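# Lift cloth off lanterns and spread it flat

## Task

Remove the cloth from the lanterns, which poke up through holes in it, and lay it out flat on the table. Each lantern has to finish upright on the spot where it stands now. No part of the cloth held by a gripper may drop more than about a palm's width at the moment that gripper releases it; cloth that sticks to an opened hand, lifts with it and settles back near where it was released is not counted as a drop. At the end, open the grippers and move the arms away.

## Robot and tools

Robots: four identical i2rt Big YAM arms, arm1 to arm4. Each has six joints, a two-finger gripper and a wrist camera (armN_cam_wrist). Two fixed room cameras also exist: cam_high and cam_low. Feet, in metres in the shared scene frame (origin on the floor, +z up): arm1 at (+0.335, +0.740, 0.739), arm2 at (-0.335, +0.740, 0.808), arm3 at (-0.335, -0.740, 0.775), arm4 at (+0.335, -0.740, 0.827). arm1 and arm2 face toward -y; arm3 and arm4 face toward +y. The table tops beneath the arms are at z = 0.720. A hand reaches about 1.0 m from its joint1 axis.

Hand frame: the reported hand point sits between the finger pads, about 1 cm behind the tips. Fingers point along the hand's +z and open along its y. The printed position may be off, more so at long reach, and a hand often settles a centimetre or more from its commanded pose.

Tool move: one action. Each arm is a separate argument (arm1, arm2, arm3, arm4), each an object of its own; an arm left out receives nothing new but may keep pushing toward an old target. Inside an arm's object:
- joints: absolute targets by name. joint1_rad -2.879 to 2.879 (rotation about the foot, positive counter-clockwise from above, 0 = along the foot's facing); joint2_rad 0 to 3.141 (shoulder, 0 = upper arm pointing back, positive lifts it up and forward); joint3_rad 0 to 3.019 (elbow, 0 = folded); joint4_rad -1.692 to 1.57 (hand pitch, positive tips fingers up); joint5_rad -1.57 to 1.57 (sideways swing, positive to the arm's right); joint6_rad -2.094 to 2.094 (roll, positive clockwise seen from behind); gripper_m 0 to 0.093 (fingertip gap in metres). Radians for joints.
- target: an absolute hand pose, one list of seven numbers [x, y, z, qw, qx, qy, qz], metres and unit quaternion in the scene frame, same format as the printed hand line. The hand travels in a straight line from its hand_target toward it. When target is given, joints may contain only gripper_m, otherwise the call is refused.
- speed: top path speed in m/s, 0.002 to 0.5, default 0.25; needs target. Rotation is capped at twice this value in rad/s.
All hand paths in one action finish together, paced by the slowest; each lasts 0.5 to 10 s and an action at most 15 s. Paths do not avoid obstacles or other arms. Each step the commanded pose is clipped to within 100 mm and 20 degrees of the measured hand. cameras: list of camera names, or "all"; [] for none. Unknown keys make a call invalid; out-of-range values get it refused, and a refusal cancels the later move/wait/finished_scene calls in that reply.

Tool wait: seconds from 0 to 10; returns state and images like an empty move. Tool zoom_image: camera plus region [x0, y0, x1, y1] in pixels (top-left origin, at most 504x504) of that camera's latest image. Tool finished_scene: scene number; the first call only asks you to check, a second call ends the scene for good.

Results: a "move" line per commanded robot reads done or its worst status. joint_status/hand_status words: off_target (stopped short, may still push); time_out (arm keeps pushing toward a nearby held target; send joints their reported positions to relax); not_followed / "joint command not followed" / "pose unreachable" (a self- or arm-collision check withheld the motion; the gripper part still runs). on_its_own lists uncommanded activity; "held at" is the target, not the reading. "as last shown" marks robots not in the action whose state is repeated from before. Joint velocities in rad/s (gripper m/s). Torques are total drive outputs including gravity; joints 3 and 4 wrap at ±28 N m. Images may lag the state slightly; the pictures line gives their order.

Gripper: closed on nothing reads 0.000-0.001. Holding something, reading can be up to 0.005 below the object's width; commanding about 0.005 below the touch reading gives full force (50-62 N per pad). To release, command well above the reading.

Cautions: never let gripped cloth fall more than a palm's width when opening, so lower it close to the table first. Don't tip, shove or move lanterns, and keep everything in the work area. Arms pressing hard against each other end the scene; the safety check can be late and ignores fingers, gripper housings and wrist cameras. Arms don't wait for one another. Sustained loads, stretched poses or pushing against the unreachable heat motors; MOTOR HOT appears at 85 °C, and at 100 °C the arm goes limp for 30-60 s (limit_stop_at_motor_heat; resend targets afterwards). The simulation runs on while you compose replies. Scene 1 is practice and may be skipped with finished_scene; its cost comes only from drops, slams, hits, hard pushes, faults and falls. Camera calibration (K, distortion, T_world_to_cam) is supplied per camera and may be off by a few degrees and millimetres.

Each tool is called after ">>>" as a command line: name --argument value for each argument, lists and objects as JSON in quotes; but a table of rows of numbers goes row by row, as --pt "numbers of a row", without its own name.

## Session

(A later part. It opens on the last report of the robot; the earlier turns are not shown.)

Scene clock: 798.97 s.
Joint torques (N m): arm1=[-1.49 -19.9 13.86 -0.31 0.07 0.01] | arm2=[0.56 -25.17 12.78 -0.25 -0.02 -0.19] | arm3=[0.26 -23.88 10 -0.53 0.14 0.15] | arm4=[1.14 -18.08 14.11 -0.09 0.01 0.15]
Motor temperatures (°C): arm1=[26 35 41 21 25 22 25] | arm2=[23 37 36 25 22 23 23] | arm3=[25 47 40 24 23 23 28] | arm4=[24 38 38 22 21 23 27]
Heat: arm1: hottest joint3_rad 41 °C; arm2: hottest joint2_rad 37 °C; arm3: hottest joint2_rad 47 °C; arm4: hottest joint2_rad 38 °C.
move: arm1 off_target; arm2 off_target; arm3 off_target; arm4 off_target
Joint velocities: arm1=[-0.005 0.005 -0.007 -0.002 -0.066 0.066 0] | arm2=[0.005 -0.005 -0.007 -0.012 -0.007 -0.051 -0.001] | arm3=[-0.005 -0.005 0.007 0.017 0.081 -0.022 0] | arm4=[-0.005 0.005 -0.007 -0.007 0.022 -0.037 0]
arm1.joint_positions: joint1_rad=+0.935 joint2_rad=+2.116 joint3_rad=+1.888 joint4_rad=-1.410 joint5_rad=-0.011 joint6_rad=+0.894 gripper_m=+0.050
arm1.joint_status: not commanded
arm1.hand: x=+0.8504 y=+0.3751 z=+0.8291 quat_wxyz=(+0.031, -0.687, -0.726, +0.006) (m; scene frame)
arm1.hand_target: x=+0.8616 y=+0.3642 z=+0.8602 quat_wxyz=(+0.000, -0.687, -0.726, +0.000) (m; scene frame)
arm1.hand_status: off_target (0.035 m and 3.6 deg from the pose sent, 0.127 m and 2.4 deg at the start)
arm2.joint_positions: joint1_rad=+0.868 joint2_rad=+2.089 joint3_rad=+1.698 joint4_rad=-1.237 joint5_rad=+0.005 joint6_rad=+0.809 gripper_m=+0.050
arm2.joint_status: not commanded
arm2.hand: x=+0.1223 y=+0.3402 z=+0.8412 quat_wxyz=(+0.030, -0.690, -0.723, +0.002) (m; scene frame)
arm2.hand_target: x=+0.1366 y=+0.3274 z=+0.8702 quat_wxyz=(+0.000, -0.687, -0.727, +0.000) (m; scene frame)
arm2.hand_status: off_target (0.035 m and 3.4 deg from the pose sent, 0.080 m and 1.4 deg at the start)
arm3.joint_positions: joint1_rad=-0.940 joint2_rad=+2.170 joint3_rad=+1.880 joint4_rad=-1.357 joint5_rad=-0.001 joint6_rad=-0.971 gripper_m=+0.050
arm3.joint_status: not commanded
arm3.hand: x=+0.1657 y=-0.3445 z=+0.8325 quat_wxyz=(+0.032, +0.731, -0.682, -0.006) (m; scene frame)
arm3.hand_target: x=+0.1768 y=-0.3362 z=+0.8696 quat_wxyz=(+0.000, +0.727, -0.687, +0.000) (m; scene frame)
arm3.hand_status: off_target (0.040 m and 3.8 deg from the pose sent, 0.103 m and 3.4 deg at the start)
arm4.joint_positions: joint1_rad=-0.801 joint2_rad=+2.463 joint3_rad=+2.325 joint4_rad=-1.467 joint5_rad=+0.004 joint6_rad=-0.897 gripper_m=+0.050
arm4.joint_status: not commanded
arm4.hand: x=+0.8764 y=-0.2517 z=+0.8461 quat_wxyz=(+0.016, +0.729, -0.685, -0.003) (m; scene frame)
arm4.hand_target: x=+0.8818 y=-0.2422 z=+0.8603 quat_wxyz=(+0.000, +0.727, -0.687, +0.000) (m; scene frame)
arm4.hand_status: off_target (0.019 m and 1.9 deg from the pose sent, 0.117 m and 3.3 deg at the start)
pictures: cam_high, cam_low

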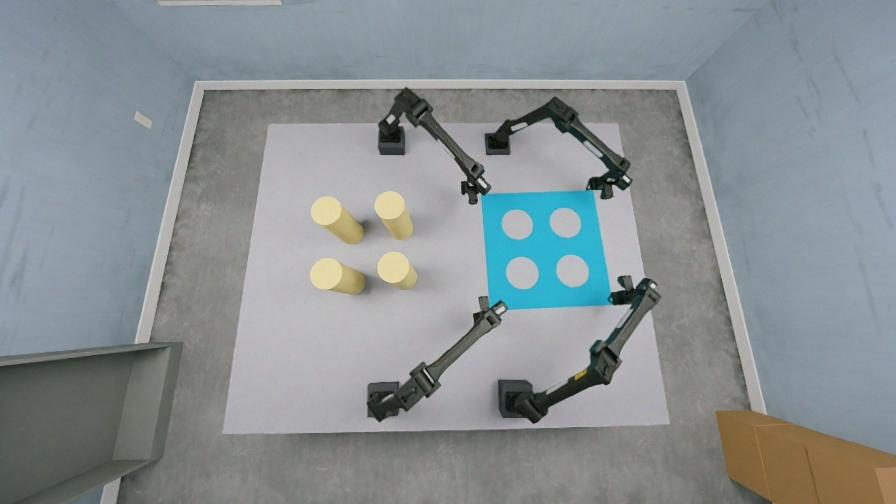

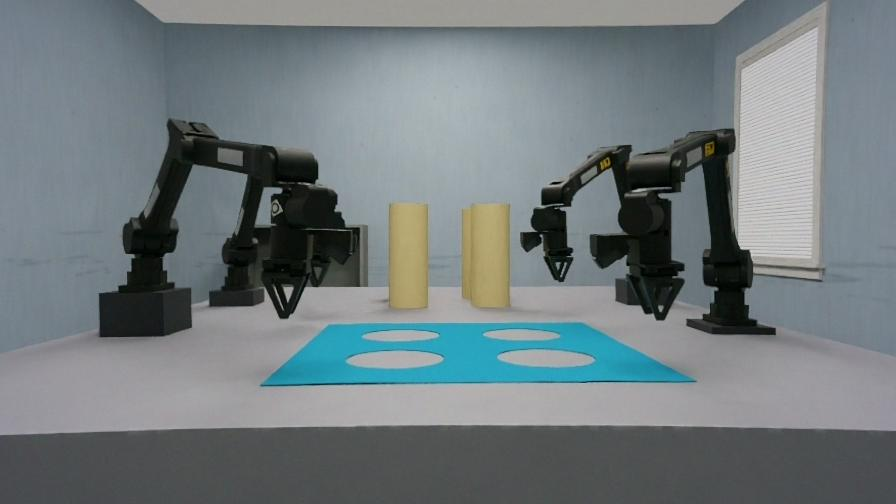

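>>> move --arm1 '{"joints": {"joint2_rad": 0.8, "joint3_rad": 1.55, "joint4_rad": -1.45}}' --arm2 '{"joints": {"joint2_rad": 0.8, "joint3_rad": 1.55, "joint4_rad": -1.35}}' --arm3 '{"joints": {"joint2_rad": 0.8, "joint3_rad": 1.55, "joint4_rad": -1.4}}' --arm4 '{"joints": {"joint2_rad": 0.8, "joint3_rad": 1.55, "joint4_rad": -1.45}}' --cameras '["cam_high", "cam_low"]'

Scene clock: 827.87 s.
Joint torques (N m): arm1=[-1.85 2.32 8.7 1.1 0.11 -0.03] | arm2=[0.56 -0.91 8.44 1.31 -0.05 -0.21] | arm3=[0.15 1.61 6.5 0.87 0.17 0.21] | arm4=[0.91 2.49 9.03 1.89 0.03 0.2]
Motor temperatures (°C): arm1=[26 35 42 21 25 22 24] | arm2=[23 37 38 25 22 23 23] | arm3=[25 43 41 24 23 23 27] | arm4=[24 37 38 22 21 23 26]
Heat: arm1: hottest joint3_rad 42 °C; arm2: hottest joint3_rad 38 °C; arm3: hottest joint2_rad 43 °C; arm4: hottest joint3_rad 38 °C.
move: arm1 done; arm2 done; arm3 done; arm4 done
Joint velocities: arm1=[0.005 0.005 -0.022 0.002 -0.007 0.007 0.001] | arm2=[-0.005 -0.005 -0.002 -0.007 -0.051 -0.007 -0.001] | arm3=[-0.005 0.015 -0.002 -0.002 0.051 0.022 -0.001] | arm4=[0.005 -0.024 -0.002 -0.007 -0.007 0.022 -0.001]
arm1.joint_positions: joint1_rad=+0.935 joint2_rad=+0.798 joint3_rad=+1.548 joint4_rad=-1.446 joint5_rad=-0.011 joint6_rad=+0.894 gripper_m=+0.050
arm1.joint_status: all done
arm1.hand: x=+0.5619 y=+0.5890 z=+1.2919 quat_wxyz=(-0.421, -0.618, -0.661, -0.057) (m; scene frame)
arm1.hand_target: x=+0.5613 y=+0.5884 z=+1.2916 quat_wxyz=(-0.420, -0.618, -0.662, -0.056) (m; scene frame)
arm1.hand_status: not commanded
arm2.joint_positions: joint1_rad=+0.868 joint2_rad=+0.801 joint3_rad=+1.546 joint4_rad=-1.340 joint5_rad=+0.005 joint6_rad=+0.806 gripper_m=+0.050
arm2.joint_status: all done
arm2.hand: x=-0.1168 y=+0.5456 z=+1.3783 quat_wxyz=(-0.468, -0.611, -0.638, -0.020) (m; scene frame)
arm2.hand_target: x=-0.1184 y=+0.5471 z=+1.3782 quat_wxyz=(-0.465, -0.609, -0.642, -0.019) (m; scene frame)
arm2.hand_status: not commanded
arm3.joint_positions: joint1_rad=-0.940 joint2_rad=+0.793 joint3_rad=+1.548 joint4_rad=-1.390 joint5_rad=-0.001 joint6_rad=-0.969 gripper_m=+0.050
arm3.joint_status: all done
arm3.hand: x=-0.1188 y=-0.5706 z=+1.3417 quat_wxyz=(-0.451, +0.650, -0.608, +0.067) (m; scene frame)
arm3.hand_target: x=-0.1177 y=-0.5702 z=+1.3390 quat_wxyz=(-0.444, +0.649, -0.614, +0.064) (m; scene frame)
arm3.hand_status: not commanded
arm4.joint_positions: joint1_rad=-0.801 joint2_rad=+0.801 joint3_rad=+1.553 joint4_rad=-1.451 joint5_rad=+0.004 joint6_rad=-0.896 gripper_m=+0.050
arm4.joint_status: all done
arm4.hand: x=+0.5407 y=-0.5611 z=+1.3805 quat_wxyz=(-0.423, +0.658, -0.622, +0.032) (m; scene frame)
arm4.hand_target: x=+0.5402 y=-0.5603 z=+1.3793 quat_wxyz=(-0.422, +0.656, -0.625, +0.031) (m; scene frame)
arm4.hand_status: not commanded
pictures: cam_high, cam_low

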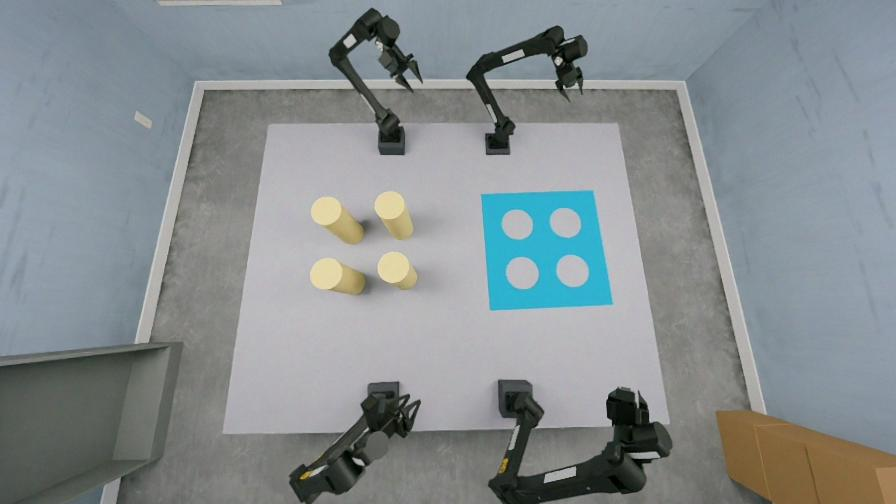

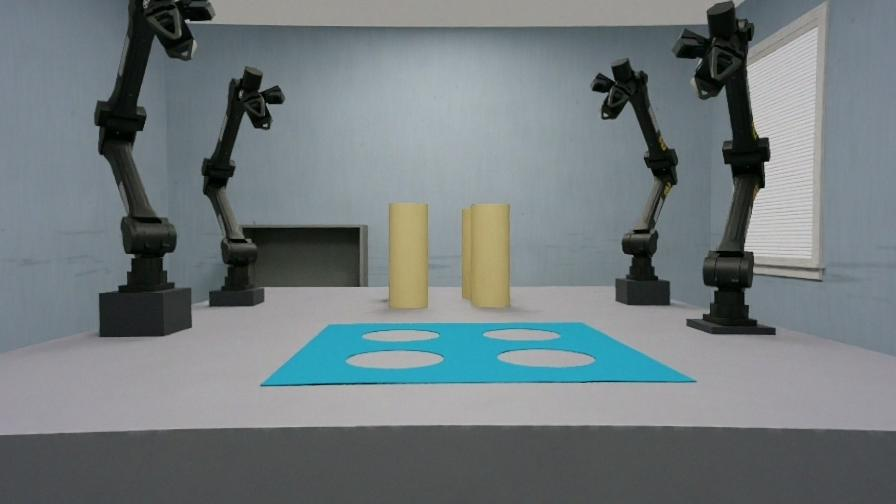

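>>> zoom_image --camera "cam_high" --region '[470, 170, 630, 330]'

>>> zoom_image --camera "cam_low" --region '[240, 300, 720, 400]'

>>> zoom_image --camera "cam_low" --region '[370, 190, 530, 320]'

>>> zoom_image --camera "cam_high" --region '[290, 180, 450, 320]'

Scaled by 3.150.

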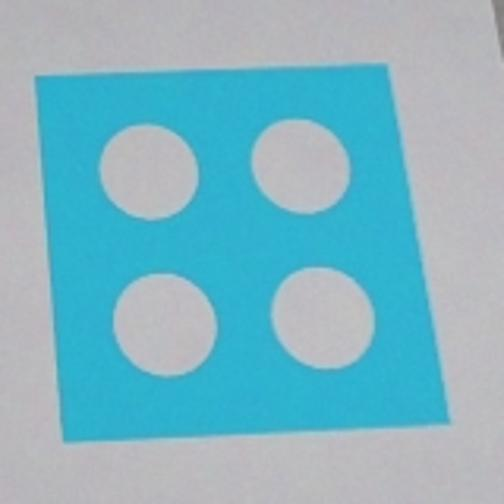

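Scaled by 1.050.

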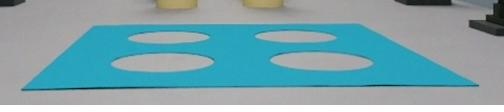

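Scaled by 3.150.

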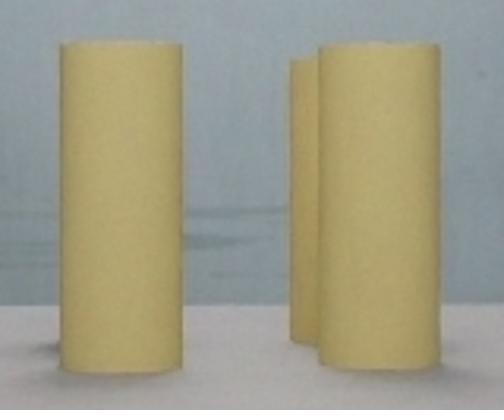

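Scaled by 3.150.

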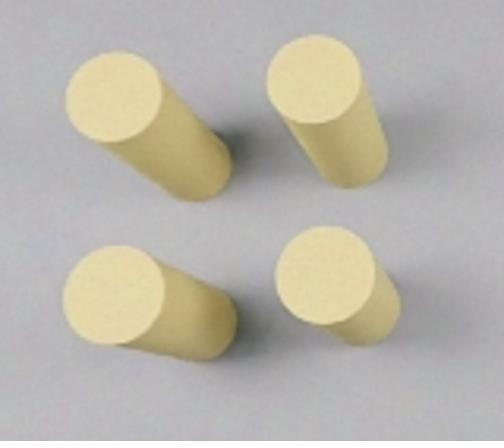

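>>> finished_scene --scene 2

This call ended nothing. Check each condition of the task against the scene as it is now, look again where you are not sure, and mend what is not met. Then call finished_scene again.

The cloth is flat and clear of the lanterns, all four lanterns are standing where they started, and all arms are released and folded well away. I'm ending the scene.

>>> finished_scene --scene 2

The scene is finished: the task was done.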